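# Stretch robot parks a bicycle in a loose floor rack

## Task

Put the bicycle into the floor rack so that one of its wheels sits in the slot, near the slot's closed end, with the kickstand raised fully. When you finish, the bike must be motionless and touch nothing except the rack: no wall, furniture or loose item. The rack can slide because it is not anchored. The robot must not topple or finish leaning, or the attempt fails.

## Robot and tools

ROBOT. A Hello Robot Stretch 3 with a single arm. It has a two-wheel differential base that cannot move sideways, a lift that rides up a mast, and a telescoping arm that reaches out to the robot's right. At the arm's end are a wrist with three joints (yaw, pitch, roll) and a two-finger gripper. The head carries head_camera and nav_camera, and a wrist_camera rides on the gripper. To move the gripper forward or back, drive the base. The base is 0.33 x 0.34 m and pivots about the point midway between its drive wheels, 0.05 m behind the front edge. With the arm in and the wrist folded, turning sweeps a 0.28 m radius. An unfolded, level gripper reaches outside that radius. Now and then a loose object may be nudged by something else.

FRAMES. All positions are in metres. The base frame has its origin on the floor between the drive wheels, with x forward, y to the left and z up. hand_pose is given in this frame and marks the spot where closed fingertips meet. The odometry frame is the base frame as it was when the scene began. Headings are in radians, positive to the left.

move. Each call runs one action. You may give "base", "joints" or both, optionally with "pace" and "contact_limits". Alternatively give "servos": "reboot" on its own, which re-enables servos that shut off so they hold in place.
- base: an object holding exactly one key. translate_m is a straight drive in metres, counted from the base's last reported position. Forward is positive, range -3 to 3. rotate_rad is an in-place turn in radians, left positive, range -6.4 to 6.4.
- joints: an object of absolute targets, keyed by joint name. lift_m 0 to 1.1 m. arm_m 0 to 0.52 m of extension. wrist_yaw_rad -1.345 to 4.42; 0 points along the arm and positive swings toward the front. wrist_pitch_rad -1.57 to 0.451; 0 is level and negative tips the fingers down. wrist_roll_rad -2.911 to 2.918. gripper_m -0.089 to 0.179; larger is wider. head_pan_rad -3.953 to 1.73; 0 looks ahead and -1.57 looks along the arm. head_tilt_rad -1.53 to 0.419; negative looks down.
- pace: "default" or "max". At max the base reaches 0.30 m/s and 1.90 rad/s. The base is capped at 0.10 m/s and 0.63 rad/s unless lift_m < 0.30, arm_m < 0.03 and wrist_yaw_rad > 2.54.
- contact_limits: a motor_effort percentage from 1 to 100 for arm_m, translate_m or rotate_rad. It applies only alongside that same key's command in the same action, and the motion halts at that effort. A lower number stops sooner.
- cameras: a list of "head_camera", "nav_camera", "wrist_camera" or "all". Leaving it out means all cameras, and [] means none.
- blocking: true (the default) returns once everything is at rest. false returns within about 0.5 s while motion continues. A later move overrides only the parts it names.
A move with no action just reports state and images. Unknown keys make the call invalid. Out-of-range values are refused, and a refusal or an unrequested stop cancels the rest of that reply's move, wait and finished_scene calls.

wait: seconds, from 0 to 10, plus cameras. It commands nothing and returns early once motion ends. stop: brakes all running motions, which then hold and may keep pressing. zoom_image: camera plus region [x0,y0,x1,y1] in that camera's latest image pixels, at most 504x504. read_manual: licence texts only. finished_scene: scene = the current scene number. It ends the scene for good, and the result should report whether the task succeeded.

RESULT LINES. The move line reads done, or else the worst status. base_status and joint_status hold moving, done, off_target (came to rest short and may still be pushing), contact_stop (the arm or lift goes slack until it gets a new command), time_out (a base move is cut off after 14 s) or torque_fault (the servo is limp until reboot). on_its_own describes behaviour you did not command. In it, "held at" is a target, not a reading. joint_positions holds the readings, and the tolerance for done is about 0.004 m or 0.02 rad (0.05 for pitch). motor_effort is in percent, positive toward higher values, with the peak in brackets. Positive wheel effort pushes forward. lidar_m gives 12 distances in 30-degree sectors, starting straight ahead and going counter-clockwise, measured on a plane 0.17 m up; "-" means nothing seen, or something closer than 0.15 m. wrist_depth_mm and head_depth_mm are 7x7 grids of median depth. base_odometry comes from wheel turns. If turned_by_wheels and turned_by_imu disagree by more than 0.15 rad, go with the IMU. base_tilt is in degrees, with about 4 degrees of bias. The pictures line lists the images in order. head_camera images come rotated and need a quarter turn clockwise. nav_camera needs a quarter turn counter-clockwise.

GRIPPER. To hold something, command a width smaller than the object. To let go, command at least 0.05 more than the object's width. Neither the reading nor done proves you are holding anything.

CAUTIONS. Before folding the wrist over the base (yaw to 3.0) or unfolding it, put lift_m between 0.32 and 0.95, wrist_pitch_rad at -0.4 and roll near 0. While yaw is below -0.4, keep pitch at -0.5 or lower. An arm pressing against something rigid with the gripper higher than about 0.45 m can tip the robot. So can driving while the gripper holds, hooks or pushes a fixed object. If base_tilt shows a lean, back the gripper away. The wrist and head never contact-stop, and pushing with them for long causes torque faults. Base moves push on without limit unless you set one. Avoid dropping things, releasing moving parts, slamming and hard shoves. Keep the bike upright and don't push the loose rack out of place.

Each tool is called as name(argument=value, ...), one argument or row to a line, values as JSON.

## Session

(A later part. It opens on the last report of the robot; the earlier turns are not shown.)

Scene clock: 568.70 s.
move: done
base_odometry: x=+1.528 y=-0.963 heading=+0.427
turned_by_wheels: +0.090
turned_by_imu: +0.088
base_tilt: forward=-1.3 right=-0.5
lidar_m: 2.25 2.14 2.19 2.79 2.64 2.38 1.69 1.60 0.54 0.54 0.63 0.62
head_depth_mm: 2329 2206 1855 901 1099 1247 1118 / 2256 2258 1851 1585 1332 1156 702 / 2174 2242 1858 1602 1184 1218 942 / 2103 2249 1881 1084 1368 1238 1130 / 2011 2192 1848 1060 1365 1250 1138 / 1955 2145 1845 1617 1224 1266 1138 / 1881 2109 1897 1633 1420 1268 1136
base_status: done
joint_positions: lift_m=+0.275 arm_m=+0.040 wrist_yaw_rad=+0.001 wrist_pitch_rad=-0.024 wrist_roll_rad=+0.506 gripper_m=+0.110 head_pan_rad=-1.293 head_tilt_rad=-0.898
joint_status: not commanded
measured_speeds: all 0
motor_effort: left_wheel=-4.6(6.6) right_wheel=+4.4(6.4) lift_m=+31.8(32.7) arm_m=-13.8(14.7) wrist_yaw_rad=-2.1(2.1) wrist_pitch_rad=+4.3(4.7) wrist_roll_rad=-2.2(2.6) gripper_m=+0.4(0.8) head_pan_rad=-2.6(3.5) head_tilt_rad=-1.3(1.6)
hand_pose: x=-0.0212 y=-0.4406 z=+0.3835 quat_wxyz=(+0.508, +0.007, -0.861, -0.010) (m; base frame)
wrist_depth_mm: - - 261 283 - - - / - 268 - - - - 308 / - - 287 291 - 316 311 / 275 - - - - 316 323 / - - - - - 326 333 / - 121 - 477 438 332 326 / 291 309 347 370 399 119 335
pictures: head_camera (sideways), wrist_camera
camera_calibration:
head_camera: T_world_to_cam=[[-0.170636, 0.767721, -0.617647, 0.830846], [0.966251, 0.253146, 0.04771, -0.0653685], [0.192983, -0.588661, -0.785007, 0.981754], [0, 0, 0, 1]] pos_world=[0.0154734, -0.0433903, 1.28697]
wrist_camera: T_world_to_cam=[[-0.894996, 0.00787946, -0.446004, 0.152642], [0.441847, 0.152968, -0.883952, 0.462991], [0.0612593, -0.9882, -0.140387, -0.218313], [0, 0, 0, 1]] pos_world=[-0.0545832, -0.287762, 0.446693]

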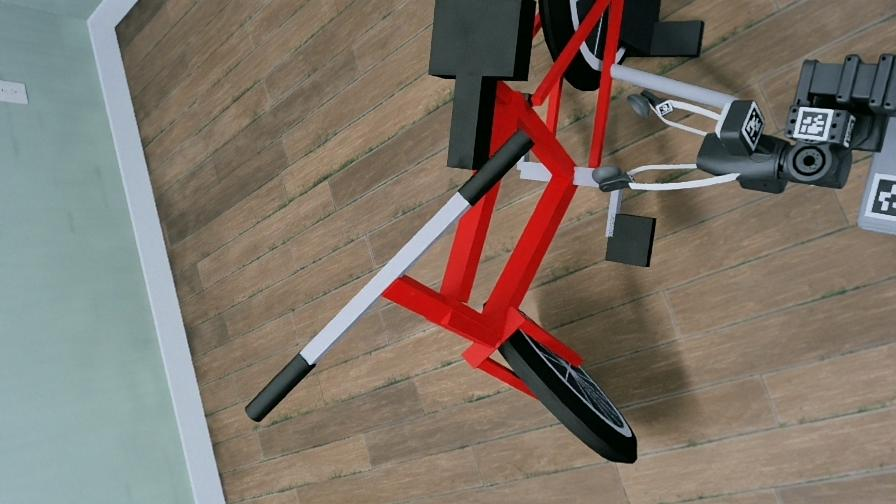

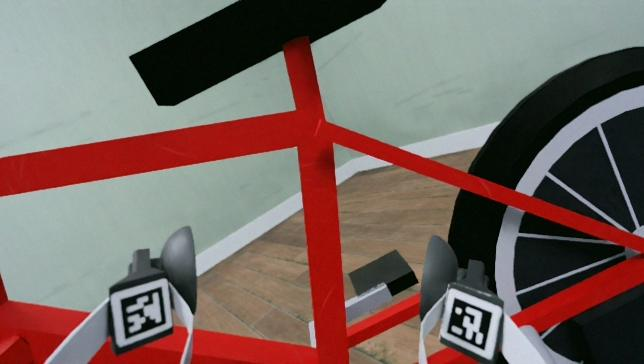

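move(
  base={"translate_m": -0.008},
  joints={"arm_m": 0.213},
  cameras=["wrist_camera"],
)

move(
  joints={"gripper_m": -0.06},
  cameras=[],
)

move(
  base={"translate_m": -0.08},
  joints={"gripper_m": -0.075, "lift_m": 0.281, "arm_m": 0.222},
  cameras=["wrist_camera"],
)

move(
  base={"translate_m": -0.08},
  joints={"gripper_m": -0.08, "arm_m": 0.24, "wrist_yaw_rad": -0.02},
  cameras=["wrist_camera", "head_camera", "nav_camera"],
)

zoom_image(
  camera="nav_camera",
  region=[170, 250, 400, 504],
)

Scene clock: 575.80 s.
move: done
base_odometry: x=+1.521 y=-0.966 heading=+0.427
turned_by_wheels: +0.000
turned_by_imu: +0.000
base_tilt: forward=-1.3 right=-0.4
lidar_m: 2.27 2.15 2.19 2.78 2.64 2.37 1.68 1.60 0.62 0.54 0.64 0.62
head_depth_mm: 2336 2206 1841 904 1105 1217 1101 / 2272 2224 1849 1589 993 818 945 / 2157 2235 1863 1569 1156 1229 1125 / 2095 2259 1863 1519 1362 1238 1130 / 2035 2193 1888 1052 1381 1255 1134 / 1942 2159 1835 1626 1227 1262 1137 / 1881 2115 1915 1629 1421 1265 1141
base_status: done
joint_positions: lift_m=+0.275 arm_m=+0.213 wrist_yaw_rad=+0.001 wrist_pitch_rad=-0.023 wrist_roll_rad=+0.506 gripper_m=+0.110 head_pan_rad=-1.293 head_tilt_rad=-0.898
joint_status: all done
measured_speeds: all 0
motor_effort: left_wheel=-4.5(8.5) right_wheel=-1.1(3.4) lift_m=+29.8(31.2) arm_m=+16.1(24.3) wrist_yaw_rad=-0.9(2.5) wrist_pitch_rad=+4.3(4.7) wrist_roll_rad=-2.1(2.6) gripper_m=-0.1(1.3) head_pan_rad=-2.9(3.9) head_tilt_rad=-1.5(1.8)
hand_pose: x=-0.0212 y=-0.6136 z=+0.3836 quat_wxyz=(+0.508, +0.007, -0.861, -0.010) (m; base frame)
wrist_depth_mm: 125 - 113 - - - - / - - - - - - - / - 112 115 123 - - - / 113 116 119 84 88 - 909 / - - - 126 153 94 98 / - 121 - 131 147 621 101 / 101 - 975 135 314 118 161
pictures: wrist_camera
camera_calibration:
wrist_camera: T_world_to_cam=[[-0.894996, 0.00772159, -0.446008, 0.153951], [0.441857, 0.152518, -0.884025, 0.489323], [0.061198, -0.988271, -0.139914, -0.389494], [0, 0, 0, 1]] pos_world=[-0.0545896, -0.460744, 0.446742]

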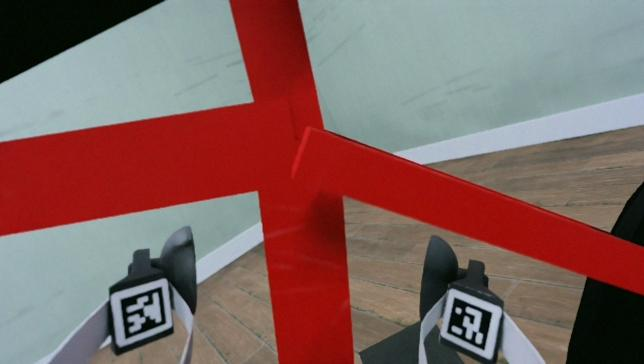

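Scene clock: 578.03 s.
move: done
base_odometry: x=+1.521 y=-0.966 heading=+0.427
turned_by_wheels: +0.000
turned_by_imu: +0.000
base_tilt: forward=-1.3 right=-0.4
lidar_m: 2.26 2.15 2.21 2.78 2.64 2.37 1.68 1.60 0.62 0.53 0.64 0.62
head_depth_mm: 2314 2208 1847 899 1099 1220 1100 / 2279 2220 1847 1597 991 821 945 / 2186 2267 1877 1569 1170 1233 1123 / 2109 2242 1873 1525 1363 1226 1135 / 2030 2189 1880 1055 1393 1255 1140 / 1951 2156 1855 1625 1227 1264 1140 / 1906 2105 1906 1626 1424 1266 1139
base_status: not commanded
joint_positions: lift_m=+0.275 arm_m=+0.213 wrist_yaw_rad=+0.001 wrist_pitch_rad=-0.023 wrist_roll_rad=+0.496 gripper_m=-0.059 head_pan_rad=-1.293 head_tilt_rad=-0.898
joint_status: all done
measured_speeds: all 0
motor_effort: left_wheel=-4.6(4.8) right_wheel=-0.9(1.3) lift_m=+29.1(30.3) arm_m=+10.7(16.3) wrist_yaw_rad=-1.5(2.7) wrist_pitch_rad=+4.1(4.5) wrist_roll_rad=+0.9(2.5) gripper_m=-30.5(99.8) head_pan_rad=-2.6(3.6) head_tilt_rad=-1.2(1.7)
hand_pose: x=-0.0212 y=-0.6136 z=+0.3837 quat_wxyz=(+0.512, +0.006, -0.859, -0.010) (m; base frame)
wrist_depth_mm: 125 - 113 - - - - / - - - - - - - / - 112 115 122 - - - / 112 115 118 84 88 - 957 / - - - 127 942 94 99 / - - 128 130 727 664 100 / - - 122 135 123 578 160
pictures: none
No camera images: "cameras" was empty.

Scene clock: 580.40 s.
move: off_target
base_odometry: x=+1.448 y=-0.999 heading=+0.427
turned_by_wheels: +0.000
turned_by_imu: +0.001
base_tilt: forward=-1.3 right=-0.4
lidar_m: 2.34 2.22 2.27 2.73 2.60 2.27 1.62 1.53 0.62 0.54 0.72 0.72
head_depth_mm: 2333 2198 1845 1503 1107 1221 1101 / 2315 2190 1858 954 1007 821 944 / 2233 2234 1855 1254 1185 1233 1124 / 2141 2248 1870 1143 1359 1251 1131 / 2066 2226 1852 1101 1411 1256 1134 / 1999 2205 1883 1630 1355 1261 1133 / 1926 2146 1890 1620 1381 1260 1143
base_status: done
joint_positions: lift_m=+0.281 arm_m=+0.222 wrist_yaw_rad=+0.093 wrist_pitch_rad=-0.027 wrist_roll_rad=+0.484 gripper_m=-0.071 head_pan_rad=-1.293 head_tilt_rad=-0.898
joint_status: gripper_m off_target (ended at -0.071, target -0.075); the others done
measured_speeds: all 0
on_its_own: wrist_yaw_rad is held at +0.082, not at your +0.000, by its stall guard, which is not easing now
motor_effort: left_wheel=+5.2(27.1) right_wheel=-9.8(49.3) lift_m=+33.5(37.5) arm_m=-7.7(27.7) wrist_yaw_rad=-8.8(88.7) wrist_pitch_rad=+5.0(10.2) wrist_roll_rad=+4.9(5.4) gripper_m=-23.9(94.2) head_pan_rad=-2.5(3.5) head_tilt_rad=-1.1(1.5)
hand_pose: x=+0.0023 y=-0.6213 z=+0.3886 quat_wxyz=(+0.517, +0.047, -0.854, +0.012) (m; base frame)
wrist_depth_mm: 118 134 122 - - - - / 150 - 129 - - - - / - - 130 181 - - - / 140 139 135 96 184 - 930 / - - - 140 97 186 694 / - - 127 142 702 98 99 / - - 122 128 306 544 100
pictures: wrist_camera
camera_calibration:
wrist_camera: T_world_to_cam=[[-0.901652, -0.0741977, -0.42605, 0.118609], [0.405961, 0.194356, -0.892985, 0.514111], [0.149063, -0.978121, -0.14512, -0.389689], [0, 0, 0, 1]] pos_world=[-0.0436765, -0.472283, 0.453075]

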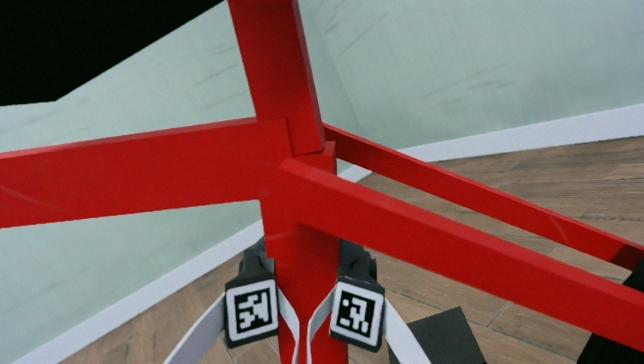

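Scene clock: 582.40 s.
move: off_target
base_odometry: x=+1.376 y=-1.032 heading=+0.428
turned_by_wheels: +0.001
turned_by_imu: +0.002
base_tilt: forward=-1.3 right=-0.4
lidar_m: 2.40 2.28 2.33 2.67 2.55 2.17 1.54 1.46 0.63 0.55 0.80 2.25
head_depth_mm: 2281 2222 1832 1505 1097 1218 1099 / 2340 2223 1847 944 1004 843 944 / 2243 2251 1862 1092 1330 1226 1129 / 2198 2249 1829 1198 1362 1257 1129 / 2096 2203 1828 1222 1423 1258 1132 / 2045 2216 1875 1623 1418 1268 1137 / 1976 2164 1916 1633 1426 1266 1145
base_status: done
joint_positions: lift_m=+0.281 arm_m=+0.240 wrist_yaw_rad=+0.039 wrist_pitch_rad=-0.021 wrist_roll_rad=+0.487 gripper_m=-0.076 head_pan_rad=-1.293 head_tilt_rad=-0.898
joint_status: wrist_yaw_rad off_target (ended at +0.039, target -0.020); gripper_m off_target (ended at -0.076, target -0.080); the others done
measured_speeds: all 0
on_its_own: right_wheel is at rest, and its effort (-26.0) is outside its rest range (-21 to +21); wrist_yaw_rad is at rest, and its effort (-50.3) is outside its rest range (-9 to +9)
motor_effort: left_wheel=+14.5(26.7) right_wheel=-26.0(48.5) lift_m=+26.4(33.5) arm_m=-7.7(19.4) wrist_yaw_rad=-50.3(86.2) wrist_pitch_rad=+4.0(6.5) wrist_roll_rad=+4.4(5.4) gripper_m=-22.3(78.7) head_pan_rad=-2.9(3.5) head_tilt_rad=-1.3(1.7)
hand_pose: x=-0.0116 y=-0.6405 z=+0.3902 quat_wxyz=(+0.516, +0.022, -0.856, +0.001) (m; base frame)
wrist_depth_mm: 136 133 133 - - - - / 146 - 138 - - - - / - - 146 192 - - - / 168 161 151 159 193 - 903 / - - - 109 115 709 711 / - - 127 130 108 111 148 / - - 122 128 326 302 104
pictures: head_camera (sideways), nav_camera (sideways), wrist_camera
camera_calibration:
head_camera: T_world_to_cam=[[-0.170636, 0.767721, -0.617647, 0.830846], [0.966251, 0.253146, 0.04771, -0.0653685], [0.192983, -0.588661, -0.785007, 0.981754], [0, 0, 0, 1]] pos_world=[0.0154734, -0.0433903, 1.28697]
nav_camera: T_world_to_cam=[[0.219162, -0.753754, 0.619535, -0.763708], [-0.950024, -0.309535, -0.0405216, 0.111095], [0.222311, -0.579692, -0.783922, 0.974852], [0, 0, 0, 1]] pos_world=[0.0561979, 0.0238548, 1.24185]
wrist_camera: T_world_to_cam=[[-0.903101, -0.0274449, -0.428551, 0.136222], [0.4186, 0.166443, -0.892788, 0.507107], [0.0958318, -0.985669, -0.138826, -0.414125], [0, 0, 0, 1]] pos_world=[-0.0495661, -0.488856, 0.453626]

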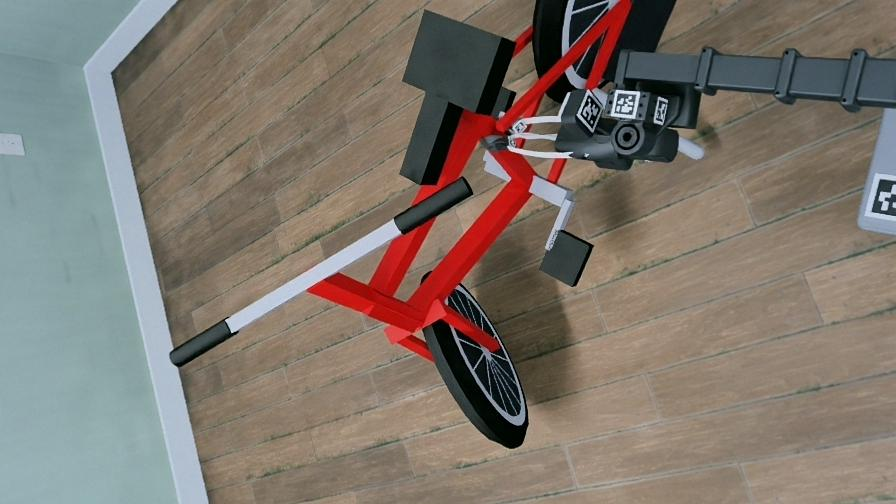

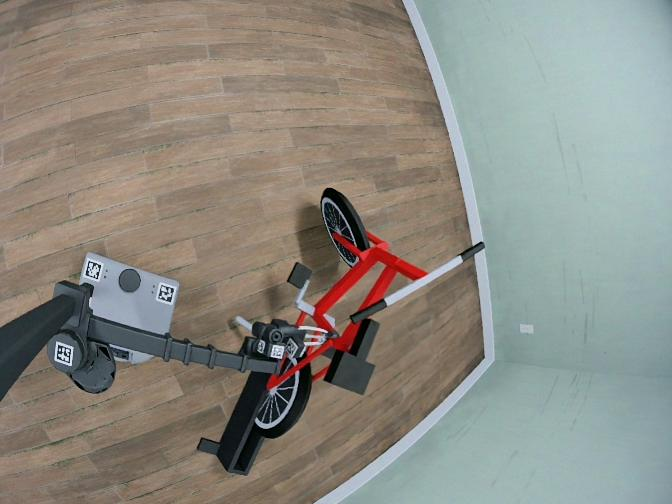

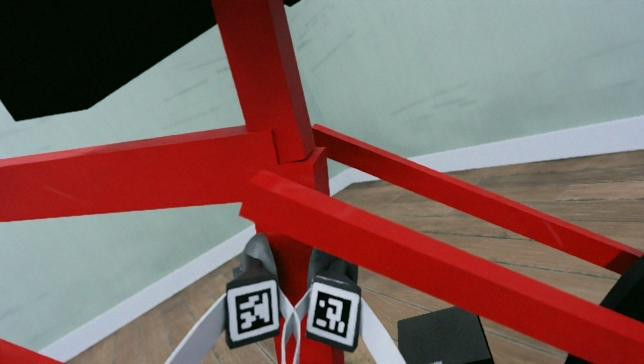

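Scaled by 1.984 from the camera's 672x504 image, which has a finer 792x594 frame.

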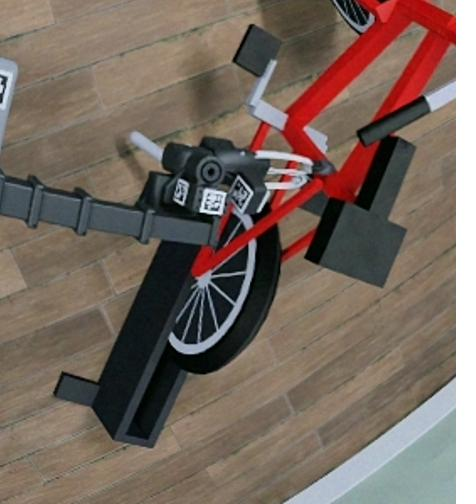

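move(
  joints={"gripper_m": 0.11},
  cameras=[],
)

move(
  joints={"gripper_m": 0.11, "arm_m": 0.04, "lift_m": 0.275, "wrist_pitch_rad": 0.0, "wrist_yaw_rad": 0.0},
  cameras=[],
)

move(
  base={"rotate_rad": -0.38},
  cameras=[],
)

move(
  base={"translate_m": 0.15},
  cameras=[],
)

move(
  base={"rotate_rad": 0.05},
  joints={"head_pan_rad": -1.4, "head_tilt_rad": -0.95},
  cameras=["wrist_camera", "head_camera", "nav_camera"],
)

Scene clock: 591.20 s.
move: done
base_odometry: x=+1.375 y=-1.032 heading=+0.427
turned_by_wheels: -0.001
turned_by_imu: -0.001
base_tilt: forward=-1.4 right=-0.4
lidar_m: 2.41 2.28 2.33 2.69 2.55 2.16 1.54 1.46 0.63 0.56 0.80 2.25
head_depth_mm: 2277 2187 1858 938 1100 1219 1104 / 2356 2210 1851 947 1006 845 942 / 2300 2235 1860 1026 1331 1232 1128 / 2186 2228 1845 1199 1362 1253 1128 / 2108 2195 1855 1231 1416 1258 1130 / 2039 2194 1893 1621 1420 1260 1135 / 1971 2183 1909 1623 1421 1264 1143
base_status: not commanded
joint_positions: lift_m=+0.281 arm_m=+0.240 wrist_yaw_rad=+0.060 wrist_pitch_rad=-0.019 wrist_roll_rad=+0.499 gripper_m=+0.110 head_pan_rad=-1.293 head_tilt_rad=-0.898
joint_status: all done
measured_speeds: all 0
on_its_own: wrist_yaw_rad is held at +0.056, not at your -0.020, by its stall guard, which is not easing now
motor_effort: left_wheel=+1.7(4.8) right_wheel=-2.7(7.8) lift_m=+23.7(23.7) arm_m=+4.5(14.4) wrist_yaw_rad=-3.8(9.4) wrist_pitch_rad=+3.6(3.8) wrist_roll_rad=+0.2(3.9) gripper_m=+1.4(80.2) head_pan_rad=-2.9(3.5) head_tilt_rad=-1.1(1.9)
hand_pose: x=-0.0061 y=-0.6402 z=+0.3906 quat_wxyz=(+0.511, +0.031, -0.859, +0.007) (m; base frame)
wrist_depth_mm: 138 134 133 - - - - / 147 - 140 - - - - / - - 148 193 - - - / 174 163 154 147 193 - 926 / - - - 110 110 784 188 / - 121 - 168 109 105 148 / 101 - 969 178 316 116 103
pictures: none
No camera images: "cameras" was empty.

Scene clock: 593.90 s.
move: done
base_odometry: x=+1.375 y=-1.032 heading=+0.427
turned_by_wheels: +0.000
turned_by_imu: +0.000
base_tilt: forward=-1.3 right=-0.5
lidar_m: 2.41 2.28 2.34 2.68 2.56 2.17 1.55 1.46 0.63 0.56 0.80 2.25
head_depth_mm: 2259 2194 1856 941 1110 1239 1116 / 2360 2216 1849 948 1269 1211 700 / 2262 2219 1873 1161 1353 1200 946 / 2209 2240 1844 1199 1358 1252 1129 / 2107 2238 1861 1227 1411 1251 1132 / 2041 2207 1889 1636 1420 1270 1130 / 1987 2174 1904 1628 1410 1269 1142
base_status: not commanded
joint_positions: lift_m=+0.275 arm_m=+0.040 wrist_yaw_rad=+0.001 wrist_pitch_rad=-0.024 wrist_roll_rad=+0.506 gripper_m=+0.110 head_pan_rad=-1.293 head_tilt_rad=-0.898
joint_status: all done
measured_speeds: all 0
motor_effort: left_wheel=+0.7(2.7) right_wheel=-1.8(4.4) lift_m=+31.6(33.4) arm_m=-14.5(23.6) wrist_yaw_rad=-0.7(21.5) wrist_pitch_rad=+4.2(9.2) wrist_roll_rad=-2.5(3.4) gripper_m=+0.9(2.2) head_pan_rad=-2.5(3.8) head_tilt_rad=-1.4(1.5)
hand_pose: x=-0.0212 y=-0.4406 z=+0.3834 quat_wxyz=(+0.508, +0.007, -0.861, -0.010) (m; base frame)
wrist_depth_mm: - - 268 274 - - - / - - 333 - - - 289 / - - 358 - - 312 290 / 397 - - 365 335 316 302 / 439 - - - 357 323 319 / - 122 - 509 449 340 312 / 100 122 442 418 365 118 332
pictures: none
No camera images: "cameras" was empty.

Scene clock: 595.60 s.
move: done
base_odometry: x=+1.375 y=-1.032 heading=+0.047
turned_by_wheels: -0.380
turned_by_imu: -0.373
base_tilt: forward=-1.3 right=-0.4
lidar_m: 2.34 2.32 2.28 2.44 2.58 2.54 1.87 1.49 0.69 0.56 0.86 0.80
head_depth_mm: 1566 1774 1821 1596 1252 1248 1115 / 1716 1945 1851 1593 1217 1222 701 / 1898 2114 1867 1566 1194 1212 947 / 2100 2212 1870 954 1339 1235 1129 / 2336 2253 1889 1091 1341 1257 1137 / 2331 2275 1892 1553 1393 1264 1135 / 2158 2289 1909 1083 1395 1260 1138
base_status: done
joint_positions: lift_m=+0.275 arm_m=+0.040 wrist_yaw_rad=+0.001 wrist_pitch_rad=-0.024 wrist_roll_rad=+0.506 gripper_m=+0.110 head_pan_rad=-1.293 head_tilt_rad=-0.898
joint_status: not commanded
measured_speeds: all 0
motor_effort: left_wheel=+4.1(8.1) right_wheel=-5.1(7.8) lift_m=+33.4(34.4) arm_m=-13.9(15.2) wrist_yaw_rad=-1.6(2.2) wrist_pitch_rad=+4.3(4.6) wrist_roll_rad=-2.1(2.5) gripper_m=+1.1(1.1) head_pan_rad=-2.5(3.5) head_tilt_rad=-1.4(1.7)
hand_pose: x=-0.0212 y=-0.4406 z=+0.3835 quat_wxyz=(+0.508, +0.007, -0.861, -0.010) (m; base frame)
wrist_depth_mm: - - - - - - - / - - - - - - - / 259 - - - - - - / 327 - - 372 379 - 905 / 322 - - 356 374 422 418 / 325 121 347 370 376 397 409 / 101 124 359 370 361 119 413
pictures: none
No camera images: "cameras" was empty.

Scene clock: 598.23 s.
move: done
base_odometry: x=+1.525 y=-1.025 heading=+0.047
turned_by_wheels: +0.000
turned_by_imu: +0.001
base_tilt: forward=-1.3 right=-0.5
lidar_m: 2.22 2.24 2.20 2.36 2.71 2.67 2.00 1.58 0.66 0.54 0.69 0.68
head_depth_mm: 1648 1866 1834 1591 1171 1242 1116 / 1812 2025 1874 926 1203 1229 700 / 2012 2164 1877 989 1329 1195 947 / 2243 2231 1884 1518 1338 1252 1132 / 2360 2267 1878 1517 1371 1258 1128 / 2184 2267 1915 1058 1373 1259 1140 / 2051 2190 1859 1636 1184 1264 1134
base_status: done
joint_positions: lift_m=+0.275 arm_m=+0.040 wrist_yaw_rad=+0.001 wrist_pitch_rad=-0.024 wrist_roll_rad=+0.506 gripper_m=+0.110 head_pan_rad=-1.293 head_tilt_rad=-0.898
joint_status: not commanded
measured_speeds: all 0
motor_effort: left_wheel=+3.0(9.5) right_wheel=-0.1(3.6) lift_m=+32.3(33.5) arm_m=-12.7(14.6) wrist_yaw_rad=-1.1(2.1) wrist_pitch_rad=+4.3(4.7) wrist_roll_rad=-2.3(2.6) gripper_m=+0.0(1.3) head_pan_rad=-2.9(3.7) head_tilt_rad=-1.2(1.8)
hand_pose: x=-0.0212 y=-0.4406 z=+0.3835 quat_wxyz=(+0.508, +0.007, -0.861, -0.010) (m; base frame)
wrist_depth_mm: - - 250 - - - - / - 249 307 - - - - / 278 303 - - - 357 - / - 310 367 - 352 361 379 / - - 326 358 346 374 388 / - 121 357 536 148 371 387 / 101 - 345 429 341 119 395
pictures: none
No camera images: "cameras" was empty.

Scene clock: 599.03 s.
move: done
base_odometry: x=+1.525 y=-1.025 heading=+0.097
turned_by_wheels: +0.050
turned_by_imu: +0.049
base_tilt: forward=-1.3 right=-0.5
lidar_m: 2.25 2.21 2.19 2.39 2.69 2.67 1.95 1.56 0.65 0.54 0.69 0.68
head_depth_mm: 1628 1840 1770 1538 1277 1231 1113 / 1781 1979 1775 1095 1233 1213 694 / 1932 2058 1781 936 1329 852 955 / 2169 2105 1786 1058 1342 1238 1119 / 2346 2131 1816 1131 1342 1240 1131 / 2279 2128 1813 1070 1391 1248 1134 / 2137 2159 1779 1579 1296 1250 1124
base_status: done
joint_positions: lift_m=+0.275 arm_m=+0.040 wrist_yaw_rad=+0.001 wrist_pitch_rad=-0.024 wrist_roll_rad=+0.506 gripper_m=+0.110 head_pan_rad=-1.392 head_tilt_rad=-0.938
joint_status: all done
measured_speeds: all 0
motor_effort: left_wheel=-4.7(5.5) right_wheel=+4.6(5.1) lift_m=+31.6(32.4) arm_m=-12.6(13.5) wrist_yaw_rad=-1.1(1.7) wrist_pitch_rad=+4.4(4.7) wrist_roll_rad=-2.3(2.6) gripper_m=+0.5(0.9) head_pan_rad=-3.1(5.8) head_tilt_rad=-5.4(7.3)
hand_pose: x=-0.0212 y=-0.4406 z=+0.3835 quat_wxyz=(+0.508, +0.007, -0.861, -0.010) (m; base frame)
wrist_depth_mm: - - 243 - - - - / - 286 302 - - - - / - - - - - 342 352 / 303 302 312 - 343 347 363 / - - - - 342 354 374 / - 121 338 - 348 342 366 / 101 357 349 469 344 119 373
pictures: head_camera (sideways), nav_camera (sideways), wrist_camera
camera_calibration:
head_camera: T_world_to_cam=[[-0.0985486, 0.804608, -0.585571, 0.788616], [0.986816, 0.154931, 0.0468086, -0.0643181], [0.128386, -0.573238, -0.809269, 1.01369], [0, 0, 0, 1]] pos_world=[0.0110433, -0.0434755, 1.28515]
nav_camera: T_world_to_cam=[[0.148227, -0.79556, 0.587463, -0.721489], [-0.976175, -0.212882, -0.0419861, 0.113159], [0.158463, -0.567243, -0.808161, 1.00676], [0, 0, 0, 1]] pos_world=[0.0578737, 0.0211772, 1.24222]
wrist_camera: T_world_to_cam=[[-0.895001, 0.00788894, -0.445994, 0.15264], [0.441838, 0.152977, -0.883956, 0.462994], [0.0612532, -0.988198, -0.1404, -0.218306], [0, 0, 0, 1]] pos_world=[-0.054583, -0.287761, 0.446692]

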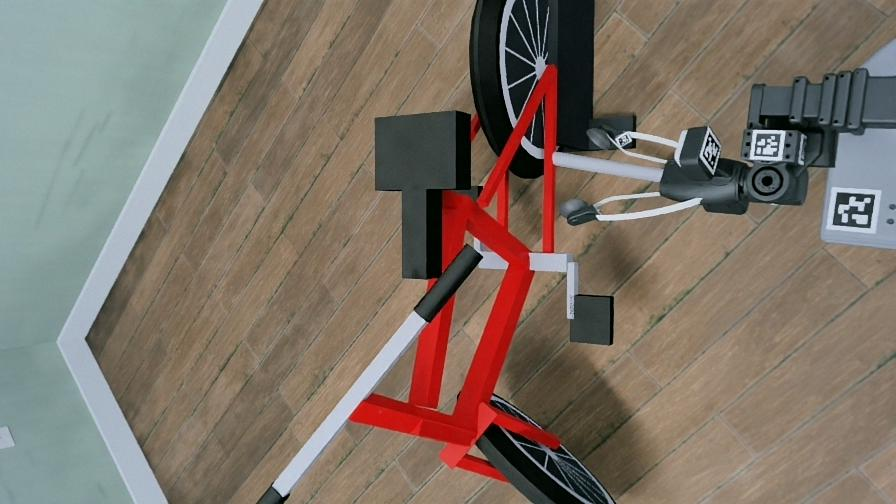

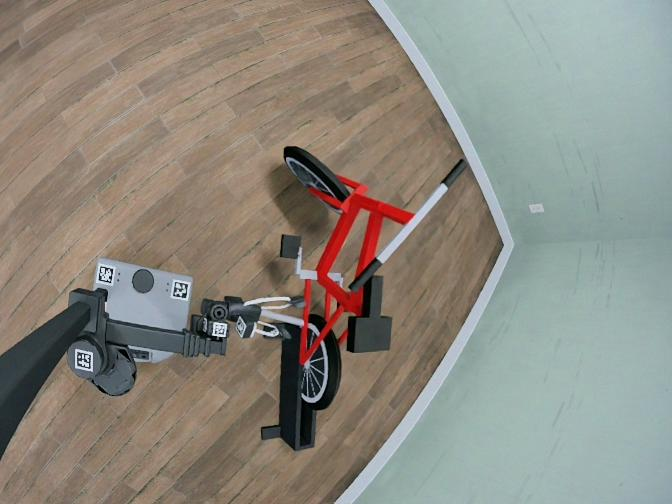

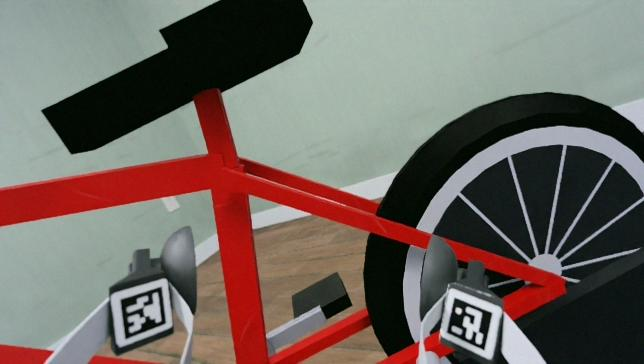

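move(
  base={"translate_m": 0.12},
  joints={"arm_m": 0.0, "gripper_m": -0.05, "wrist_roll_rad": 0.0, "wrist_pitch_rad": -0.39, "head_pan_rad": -1.5, "head_tilt_rad": -0.95},
  cameras=["wrist_camera", "head_camera"],
)

Scene clock: 611.33 s.
move: done
base_odometry: x=+1.645 y=-1.014 heading=+0.097
turned_by_wheels: +0.000
turned_by_imu: +0.001
base_tilt: forward=-1.4 right=-0.5
lidar_m: 2.15 2.14 2.12 2.31 2.78 2.76 2.04 1.64 0.56 0.63 0.60 0.59
head_depth_mm: 1625 1861 1775 1540 1299 1236 1109 / 1740 1948 1777 919 1253 1227 687 / 1868 2053 1781 989 1383 1194 724 / 2084 2107 1801 1480 1327 1238 1104 / 2238 2109 1795 1074 1376 1240 1125 / 2323 2141 1813 1042 1336 1247 1134 / 2142 2134 1782 1576 1179 1242 1133
base_status: done
joint_positions: lift_m=+0.275 arm_m=+0.000 wrist_yaw_rad=+0.001 wrist_pitch_rad=-0.403 wrist_roll_rad=+0.005 gripper_m=-0.049 head_pan_rad=-1.492 head_tilt_rad=-0.938
joint_status: all done
measured_speeds: all 0
motor_effort: left_wheel=-1.3(5.2) right_wheel=+3.8(7.5) lift_m=+29.4(31.2) arm_m=-14.7(19.5) wrist_yaw_rad=-0.9(3.1) wrist_pitch_rad=+2.4(4.4) wrist_roll_rad=-1.8(2.7) gripper_m=-14.7(91.9) head_pan_rad=-3.2(4.2) head_tilt_rad=-5.5(6.5)
hand_pose: x=-0.0212 y=-0.3712 z=+0.2910 quat_wxyz=(+0.691, +0.142, -0.694, -0.142) (m; base frame)
wrist_depth_mm: 298 - - - - - 345 / 373 333 - - - 356 364 / 399 908 384 496 468 384 402 / 446 741 737 395 416 415 440 / 495 564 337 614 591 461 473 / 509 479 287 128 513 514 521 / 439 462 120 436 354 471 470
pictures: head_camera (sideways), wrist_camera
camera_calibration:
head_camera: T_world_to_cam=[[-0.017487, 0.810436, -0.585566, 0.788115], [0.99737, 0.0553411, 0.0468085, -0.0643823], [0.0703412, -0.583207, -0.809272, 1.01405], [0, 0, 0, 1]] pos_world=[0.00666517, -0.0437519, 1.28515]
wrist_camera: T_world_to_cam=[[-0.999221, -0.0180134, 0.0351215, -0.0410601], [-0.0393975, 0.509629, -0.859492, 0.485739], [-0.00241658, -0.860206, -0.509942, -0.00903593], [0, 0, 0, 1]] pos_world=[-0.021913, -0.256059, 0.414323]

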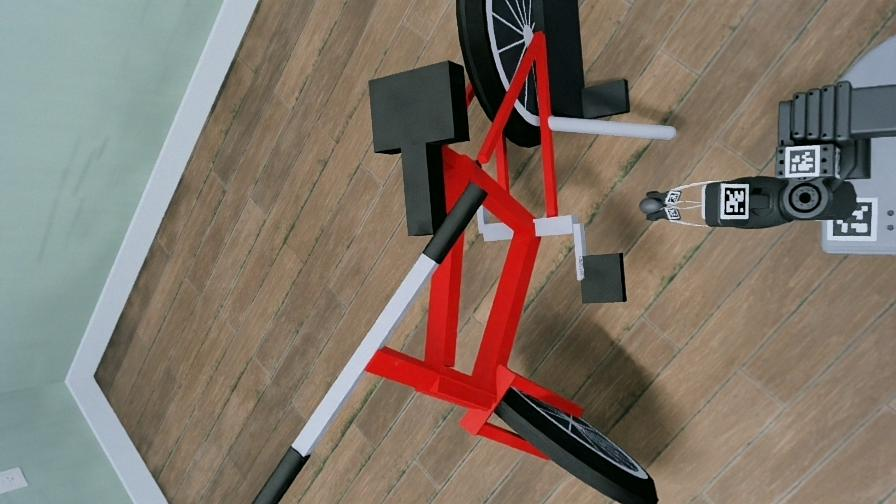

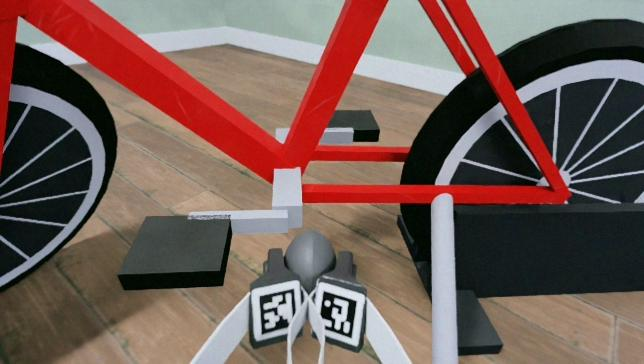

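move(
  joints={"arm_m": 0.101},
  cameras=[],
)

move(
  joints={"lift_m": 0.056},
  cameras=["wrist_camera", "head_camera"],
)

Scene clock: 619.93 s.
move: done
base_odometry: x=+1.645 y=-1.014 heading=+0.097
turned_by_wheels: +0.000
turned_by_imu: +0.000
base_tilt: forward=-1.3 right=-0.5
lidar_m: 2.16 2.14 2.12 2.32 2.79 2.76 2.04 1.63 0.56 0.63 0.60 0.59
head_depth_mm: 1631 1855 1773 1537 1302 1225 1110 / 1758 1935 1772 920 1259 1204 703 / 1884 2056 1797 989 1382 782 982 / 2038 2114 1795 1482 1314 1220 1114 / 2244 2126 1793 1077 1382 1244 1127 / 2331 2143 1816 1037 1345 1252 1127 / 2155 2140 1783 1573 1180 1255 1136
base_status: not commanded
joint_positions: lift_m=+0.275 arm_m=+0.101 wrist_yaw_rad=+0.001 wrist_pitch_rad=-0.404 wrist_roll_rad=+0.005 gripper_m=-0.049 head_pan_rad=-1.492 head_tilt_rad=-0.938
joint_status: all done
measured_speeds: all 0
motor_effort: left_wheel=-1.5(1.8) right_wheel=+3.8(3.9) lift_m=+26.6(28.1) arm_m=+14.9(22.2) wrist_yaw_rad=-0.7(2.9) wrist_pitch_rad=+2.5(2.8) wrist_roll_rad=-1.9(2.0) gripper_m=-14.9(15.4) head_pan_rad=-3.5(4.0) head_tilt_rad=-5.3(6.0)
hand_pose: x=-0.0213 y=-0.4721 z=+0.2909 quat_wxyz=(+0.691, +0.142, -0.694, -0.142) (m; base frame)
wrist_depth_mm: - - - - 273 271 - / 233 - - 254 - 298 264 / 326 261 - 275 - 288 265 / 388 681 295 376 391 302 303 / 438 611 572 318 332 328 334 / 499 520 253 127 497 356 369 / 413 226 121 431 446 391 432
pictures: none
No camera images: "cameras" was empty.

Scene clock: 622.77 s.
move: done
base_odometry: x=+1.645 y=-1.014 heading=+0.097
turned_by_wheels: +0.000
turned_by_imu: +0.000
base_tilt: forward=-1.3 right=-0.4
lidar_m: 2.15 2.14 2.13 2.31 2.79 2.76 2.04 1.64 0.56 0.63 0.60 0.59
head_depth_mm: 1637 1855 1766 1543 1310 1223 1108 / 1743 1966 1768 920 1260 1231 950 / 1883 2052 1774 985 1382 1216 959 / 2013 2112 1795 1485 1311 1236 1100 / 2249 2121 1797 1073 1385 1246 1126 / 2322 2122 1821 1037 1334 1245 1132 / 2135 2162 1775 1577 1183 1245 1136
base_status: not commanded
joint_positions: lift_m=+0.056 arm_m=+0.101 wrist_yaw_rad=+0.001 wrist_pitch_rad=-0.404 wrist_roll_rad=+0.005 gripper_m=-0.049 head_pan_rad=-1.492 head_tilt_rad=-0.938
joint_status: all done
measured_speeds: all 0
motor_effort: left_wheel=-1.2(1.8) right_wheel=+3.8(4.0) lift_m=+18.1(24.0) arm_m=+11.4(15.9) wrist_yaw_rad=-0.9(2.7) wrist_pitch_rad=+2.7(2.9) wrist_roll_rad=-2.1(2.1) gripper_m=-14.8(15.8) head_pan_rad=-3.3(3.9) head_tilt_rad=-5.2(6.0)
hand_pose: x=-0.0213 y=-0.4721 z=+0.0718 quat_wxyz=(+0.691, +0.142, -0.694, -0.142) (m; base frame)
wrist_depth_mm: - - - - - 241 185 / 646 658 685 723 751 269 175 / 443 455 477 481 506 294 160 / 339 352 357 370 378 317 154 / 280 281 289 298 299 298 154 / 236 239 234 128 250 256 235 / 203 207 120 199 209 216 207
pictures: head_camera (sideways), wrist_camera
camera_calibration:
head_camera: T_world_to_cam=[[-0.0174872, 0.81044, -0.585561, 0.788108], [0.99737, 0.0553407, 0.0468083, -0.0643821], [0.0703407, -0.583202, -0.809276, 1.01406], [0, 0, 0, 1]] pos_world=[0.00666516, -0.0437518, 1.28515]
wrist_camera: T_world_to_cam=[[-0.999212, -0.017956, 0.0353916, -0.0352187], [-0.0395976, 0.510573, -0.858922, 0.349104], [-0.00264718, -0.859647, -0.510881, -0.207284], [0, 0, 0, 1]] pos_world=[-0.021916, -0.357066, 0.195202]

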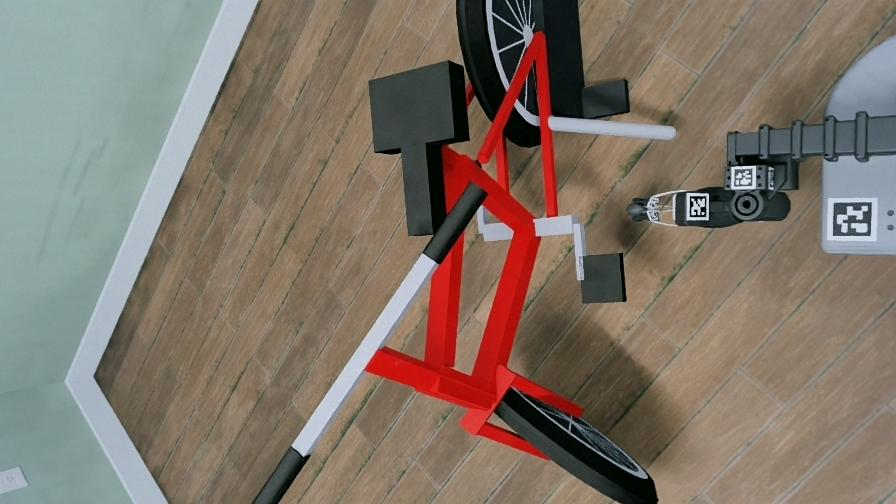

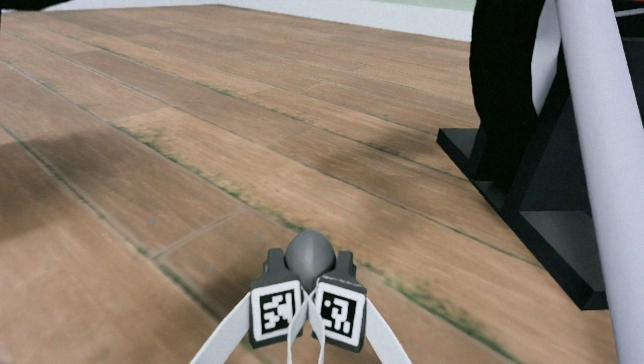

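move(
  base={"translate_m": -0.12},
  contact_limits={"translate_m": 48},
  joints={"gripper_m": -0.055},
  cameras=["wrist_camera", "head_camera"],
)

Scene clock: 628.50 s.
move: done
base_odometry: x=+1.525 y=-1.025 heading=+0.097
turned_by_wheels: +0.000
turned_by_imu: +0.001
base_tilt: forward=-1.3 right=-0.4
lidar_m: 2.26 2.21 2.20 2.39 2.69 2.66 1.95 1.56 0.65 0.63 0.69 0.68
head_depth_mm: 1551 1768 1771 1547 1297 1223 1109 / 1654 1898 1770 1545 1310 1232 952 / 1791 2020 1787 935 1296 1197 963 / 1943 2096 1784 996 1368 1219 1108 / 2143 2124 1804 1482 1325 1242 1125 / 2320 2126 1815 1083 1385 1247 1125 / 2248 2132 1836 1034 1324 1250 1136
base_status: done
joint_positions: lift_m=+0.056 arm_m=+0.101 wrist_yaw_rad=+0.028 wrist_pitch_rad=-0.404 wrist_roll_rad=+0.005 gripper_m=-0.054 head_pan_rad=-1.492 head_tilt_rad=-0.938
joint_status: all done
measured_speeds: all 0
on_its_own: wrist_yaw_rad is at rest, and its effort (-25.2) is outside its rest range (-9 to +9)
motor_effort: left_wheel=+2.7(9.2) right_wheel=-13.5(13.6) lift_m=+19.7(20.1) arm_m=+5.2(9.3) wrist_yaw_rad=-25.2(25.5) wrist_pitch_rad=+2.5(3.0) wrist_roll_rad=-1.8(2.0) gripper_m=-14.6(48.8) head_pan_rad=-3.1(4.2) head_tilt_rad=-4.9(6.0)
contact_limits: translate_m 48 (maximum 100)
hand_pose: x=-0.0151 y=-0.4720 z=+0.0717 quat_wxyz=(+0.693, +0.152, -0.692, -0.133) (m; base frame)
wrist_depth_mm: - - - - 228 235 241 / 643 671 689 675 233 245 248 / 448 456 473 473 257 264 268 / 340 352 359 349 276 291 297 / 281 283 290 154 258 304 311 / 236 238 232 127 230 238 260 / 202 205 115 123 207 218 220
pictures: head_camera (sideways), wrist_camera
camera_calibration:
head_camera: T_world_to_cam=[[-0.017463, 0.81044, -0.585561, 0.788108], [0.997371, 0.055311, 0.0468083, -0.0643821], [0.0703233, -0.583204, -0.809276, 1.01406], [0, 0, 0, 1]] pos_world=[0.00666386, -0.0437518, 1.28515]
wrist_camera: T_world_to_cam=[[-0.998347, -0.045308, 0.0353752, -0.0419246], [-0.0535517, 0.509434, -0.858842, 0.348506], [0.0208911, -0.859316, -0.511018, -0.206674], [0, 0, 0, 1]] pos_world=[-0.0188745, -0.357039, 0.195181]

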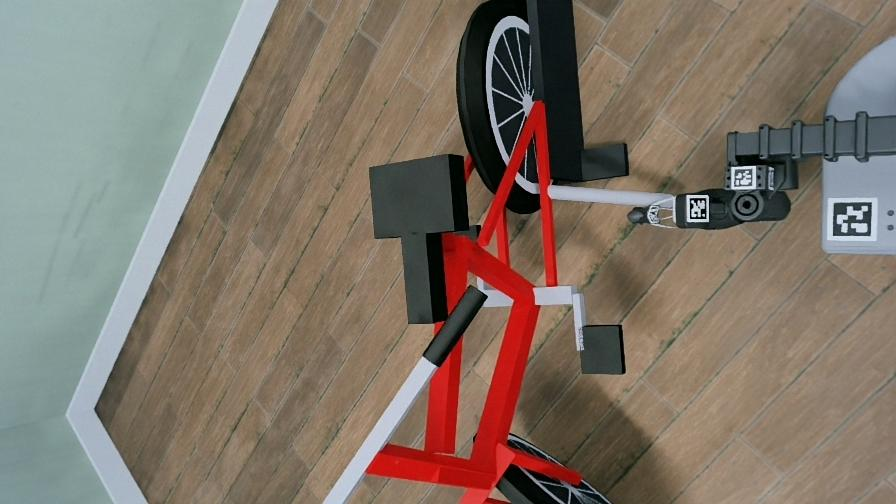

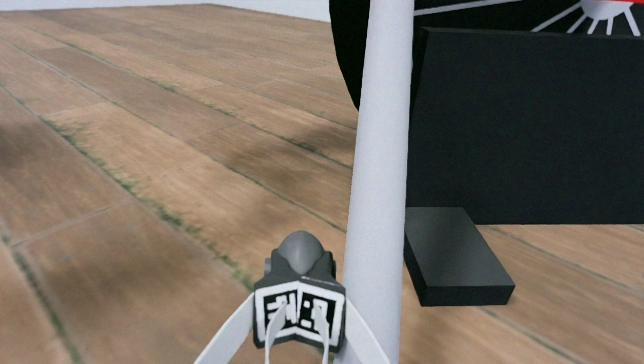

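move(
  base={"translate_m": -0.06},
  contact_limits={"translate_m": 50},
  joints={"gripper_m": -0.058, "lift_m": 0.058},
  cameras=["wrist_camera", "head_camera"],
)

Scene clock: 635.03 s.
move: done
base_odometry: x=+1.466 y=-1.031 heading=+0.098
turned_by_wheels: +0.000
turned_by_imu: +0.001
base_tilt: forward=-1.3 right=-0.5
lidar_m: 2.30 2.26 2.23 2.44 2.65 2.62 1.90 1.53 0.65 0.55 0.73 0.73
head_depth_mm: 1511 1719 1763 1540 1317 1226 1116 / 1630 1867 1788 1549 1306 1231 954 / 1759 1986 1786 1139 1315 1216 966 / 1903 2052 1790 937 1360 1219 1108 / 2091 2139 1802 1012 1344 1240 1130 / 2294 2144 1809 1516 1348 1251 1122 / 2299 2142 1815 1032 1376 1255 1132
base_status: done
joint_positions: lift_m=+0.058 arm_m=+0.101 wrist_yaw_rad=+0.139 wrist_pitch_rad=-0.404 wrist_roll_rad=+0.005 gripper_m=-0.057 head_pan_rad=-1.492 head_tilt_rad=-0.938
joint_status: all done
measured_speeds: all 0
on_its_own: wrist_yaw_rad is held at +0.105, not at your +0.000, by its stall guard, which is still easing
motor_effort: left_wheel=+4.3(5.7) right_wheel=-14.6(22.7) lift_m=+21.5(34.5) arm_m=-1.2(2.3) wrist_yaw_rad=-30.6(39.6) wrist_pitch_rad=+2.6(3.4) wrist_roll_rad=-1.7(2.1) gripper_m=-15.1(37.4) head_pan_rad=-2.9(4.0) head_tilt_rad=-5.2(6.2)
contact_limits: translate_m 50 (maximum 100)
hand_pose: x=+0.0099 y=-0.4699 z=+0.0738 quat_wxyz=(+0.700, +0.190, -0.682, -0.094) (m; base frame)
wrist_depth_mm: - - - 248 229 230 227 / 659 669 687 175 237 234 229 / 447 458 482 430 258 253 250 / 353 355 369 334 280 276 275 / 282 288 294 145 264 297 294 / 236 243 234 127 229 258 261 / 205 209 114 123 211 218 223
pictures: head_camera (sideways), wrist_camera
camera_calibration:
head_camera: T_world_to_cam=[[-0.017469, 0.810519, -0.585451, 0.787965], [0.997372, 0.0553043, 0.0468052, -0.064378], [0.0703145, -0.583095, -0.809355, 1.01416], [0, 0, 0, 1]] pos_world=[0.00666366, -0.0437496, 1.28514]
wrist_camera: T_world_to_cam=[[-0.987213, -0.155461, 0.0352568, -0.068831], [-0.10946, 0.500309, -0.8589, 0.346828], [0.115886, -0.851777, -0.510928, -0.201764], [0, 0, 0, 1]] pos_world=[-0.00660543, -0.356079, 0.19723]

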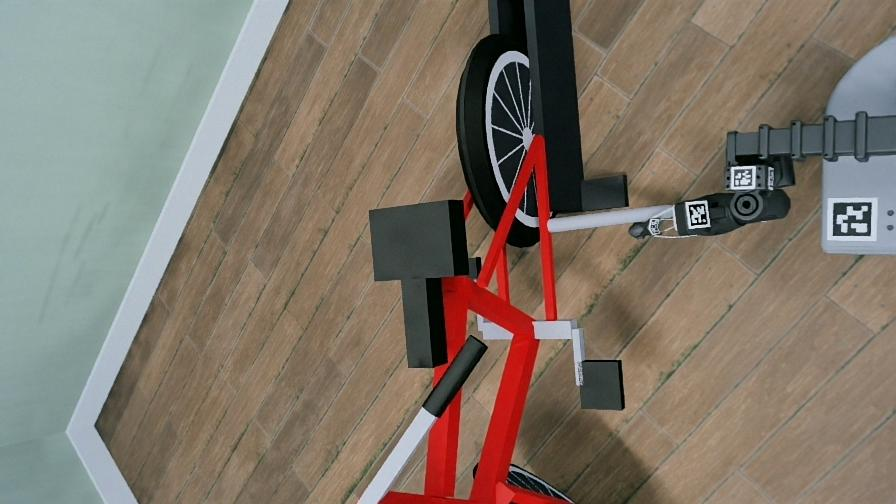

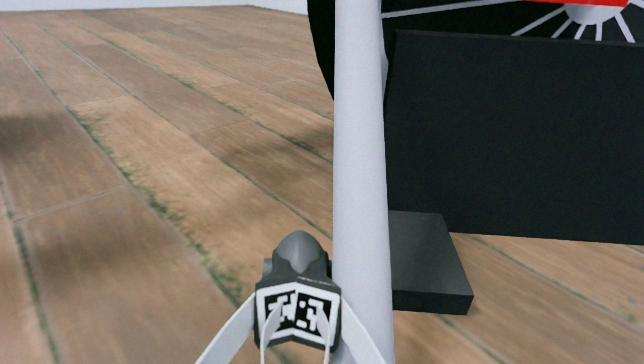

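move(
  base={"translate_m": -0.06},
  contact_limits={"translate_m": 50},
  joints={"gripper_m": -0.055, "lift_m": 0.066, "wrist_yaw_rad": 0.0},
  cameras=["wrist_camera", "head_camera"],
)

Scene clock: 641.33 s.
move: done
base_odometry: x=+1.406 y=-1.037 heading=+0.098
turned_by_wheels: +0.000
turned_by_imu: +0.000
base_tilt: forward=-1.3 right=-0.5
lidar_m: 2.36 2.29 2.27 2.47 2.59 2.57 1.85 1.49 0.66 0.54 0.82 0.78
head_depth_mm: 1480 1668 1774 1556 1322 1228 1113 / 1588 1812 1787 1542 1305 1232 948 / 1703 1945 1778 1549 1288 1191 955 / 1855 2056 1796 1118 1310 1240 1108 / 2013 2134 1785 983 1378 1235 1122 / 2219 2143 1828 1143 1320 1248 1130 / 2326 2148 1825 1126 1398 1249 1133
base_status: done
joint_positions: lift_m=+0.066 arm_m=+0.101 wrist_yaw_rad=+0.019 wrist_pitch_rad=-0.417 wrist_roll_rad=+0.000 gripper_m=-0.055 head_pan_rad=-1.492 head_tilt_rad=-0.938
joint_status: all done
measured_speeds: all 0
on_its_own: wrist_yaw_rad is at rest, and its effort (-16.7) is outside its rest range (-9 to +9)
motor_effort: left_wheel=-0.7(3.3) right_wheel=-7.7(24.9) lift_m=+35.4(37.0) arm_m=-8.3(8.3) wrist_yaw_rad=-16.7(52.2) wrist_pitch_rad=+4.8(5.1) wrist_roll_rad=-0.3(1.9) gripper_m=-10.9(13.6) head_pan_rad=-2.8(4.0) head_tilt_rad=-5.2(5.9)
contact_limits: translate_m 50 (maximum 100)
hand_pose: x=-0.0173 y=-0.4705 z=+0.0789 quat_wxyz=(+0.693, +0.153, -0.690, -0.140) (m; base frame)
wrist_depth_mm: - 975 184 237 243 250 256 / 622 642 171 249 251 256 265 / 458 456 449 266 278 283 287 / 349 359 351 151 303 306 316 / 284 290 291 144 308 316 320 / 242 245 241 127 245 262 266 / 210 212 120 126 215 225 228
pictures: head_camera (sideways), wrist_camera
camera_calibration:
head_camera: T_world_to_cam=[[-0.0174646, 0.810539, -0.585424, 0.78793], [0.997372, 0.0552955, 0.0468044, -0.064377], [0.0703081, -0.583069, -0.809375, 1.01418], [0, 0, 0, 1]] pos_world=[0.0066633, -0.043749, 1.28514]
wrist_camera: T_world_to_cam=[[-0.998514, -0.0380827, 0.0389874, -0.0411438], [-0.0531261, 0.520483, -0.852218, 0.358469], [0.0121625, -0.853022, -0.521733, -0.198009], [0, 0, 0, 1]] pos_world=[-0.0196303, -0.35705, 0.203789]

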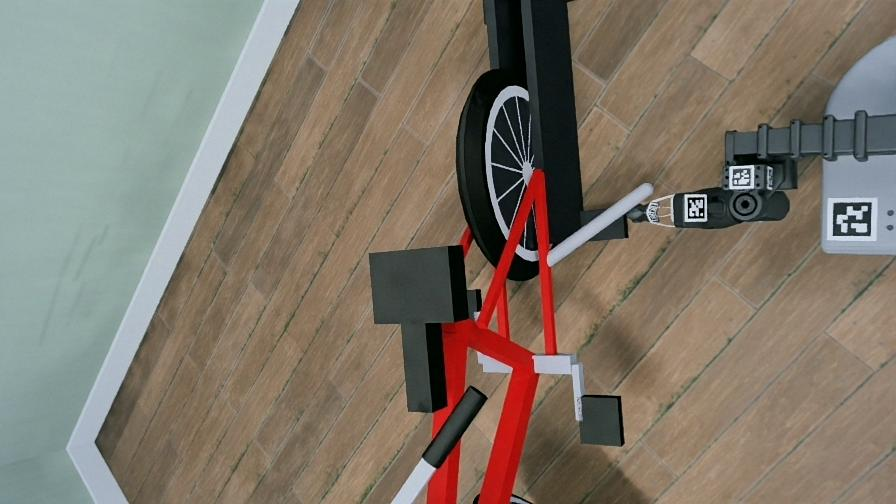

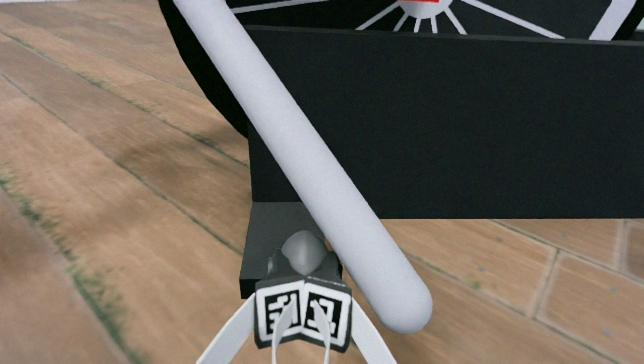

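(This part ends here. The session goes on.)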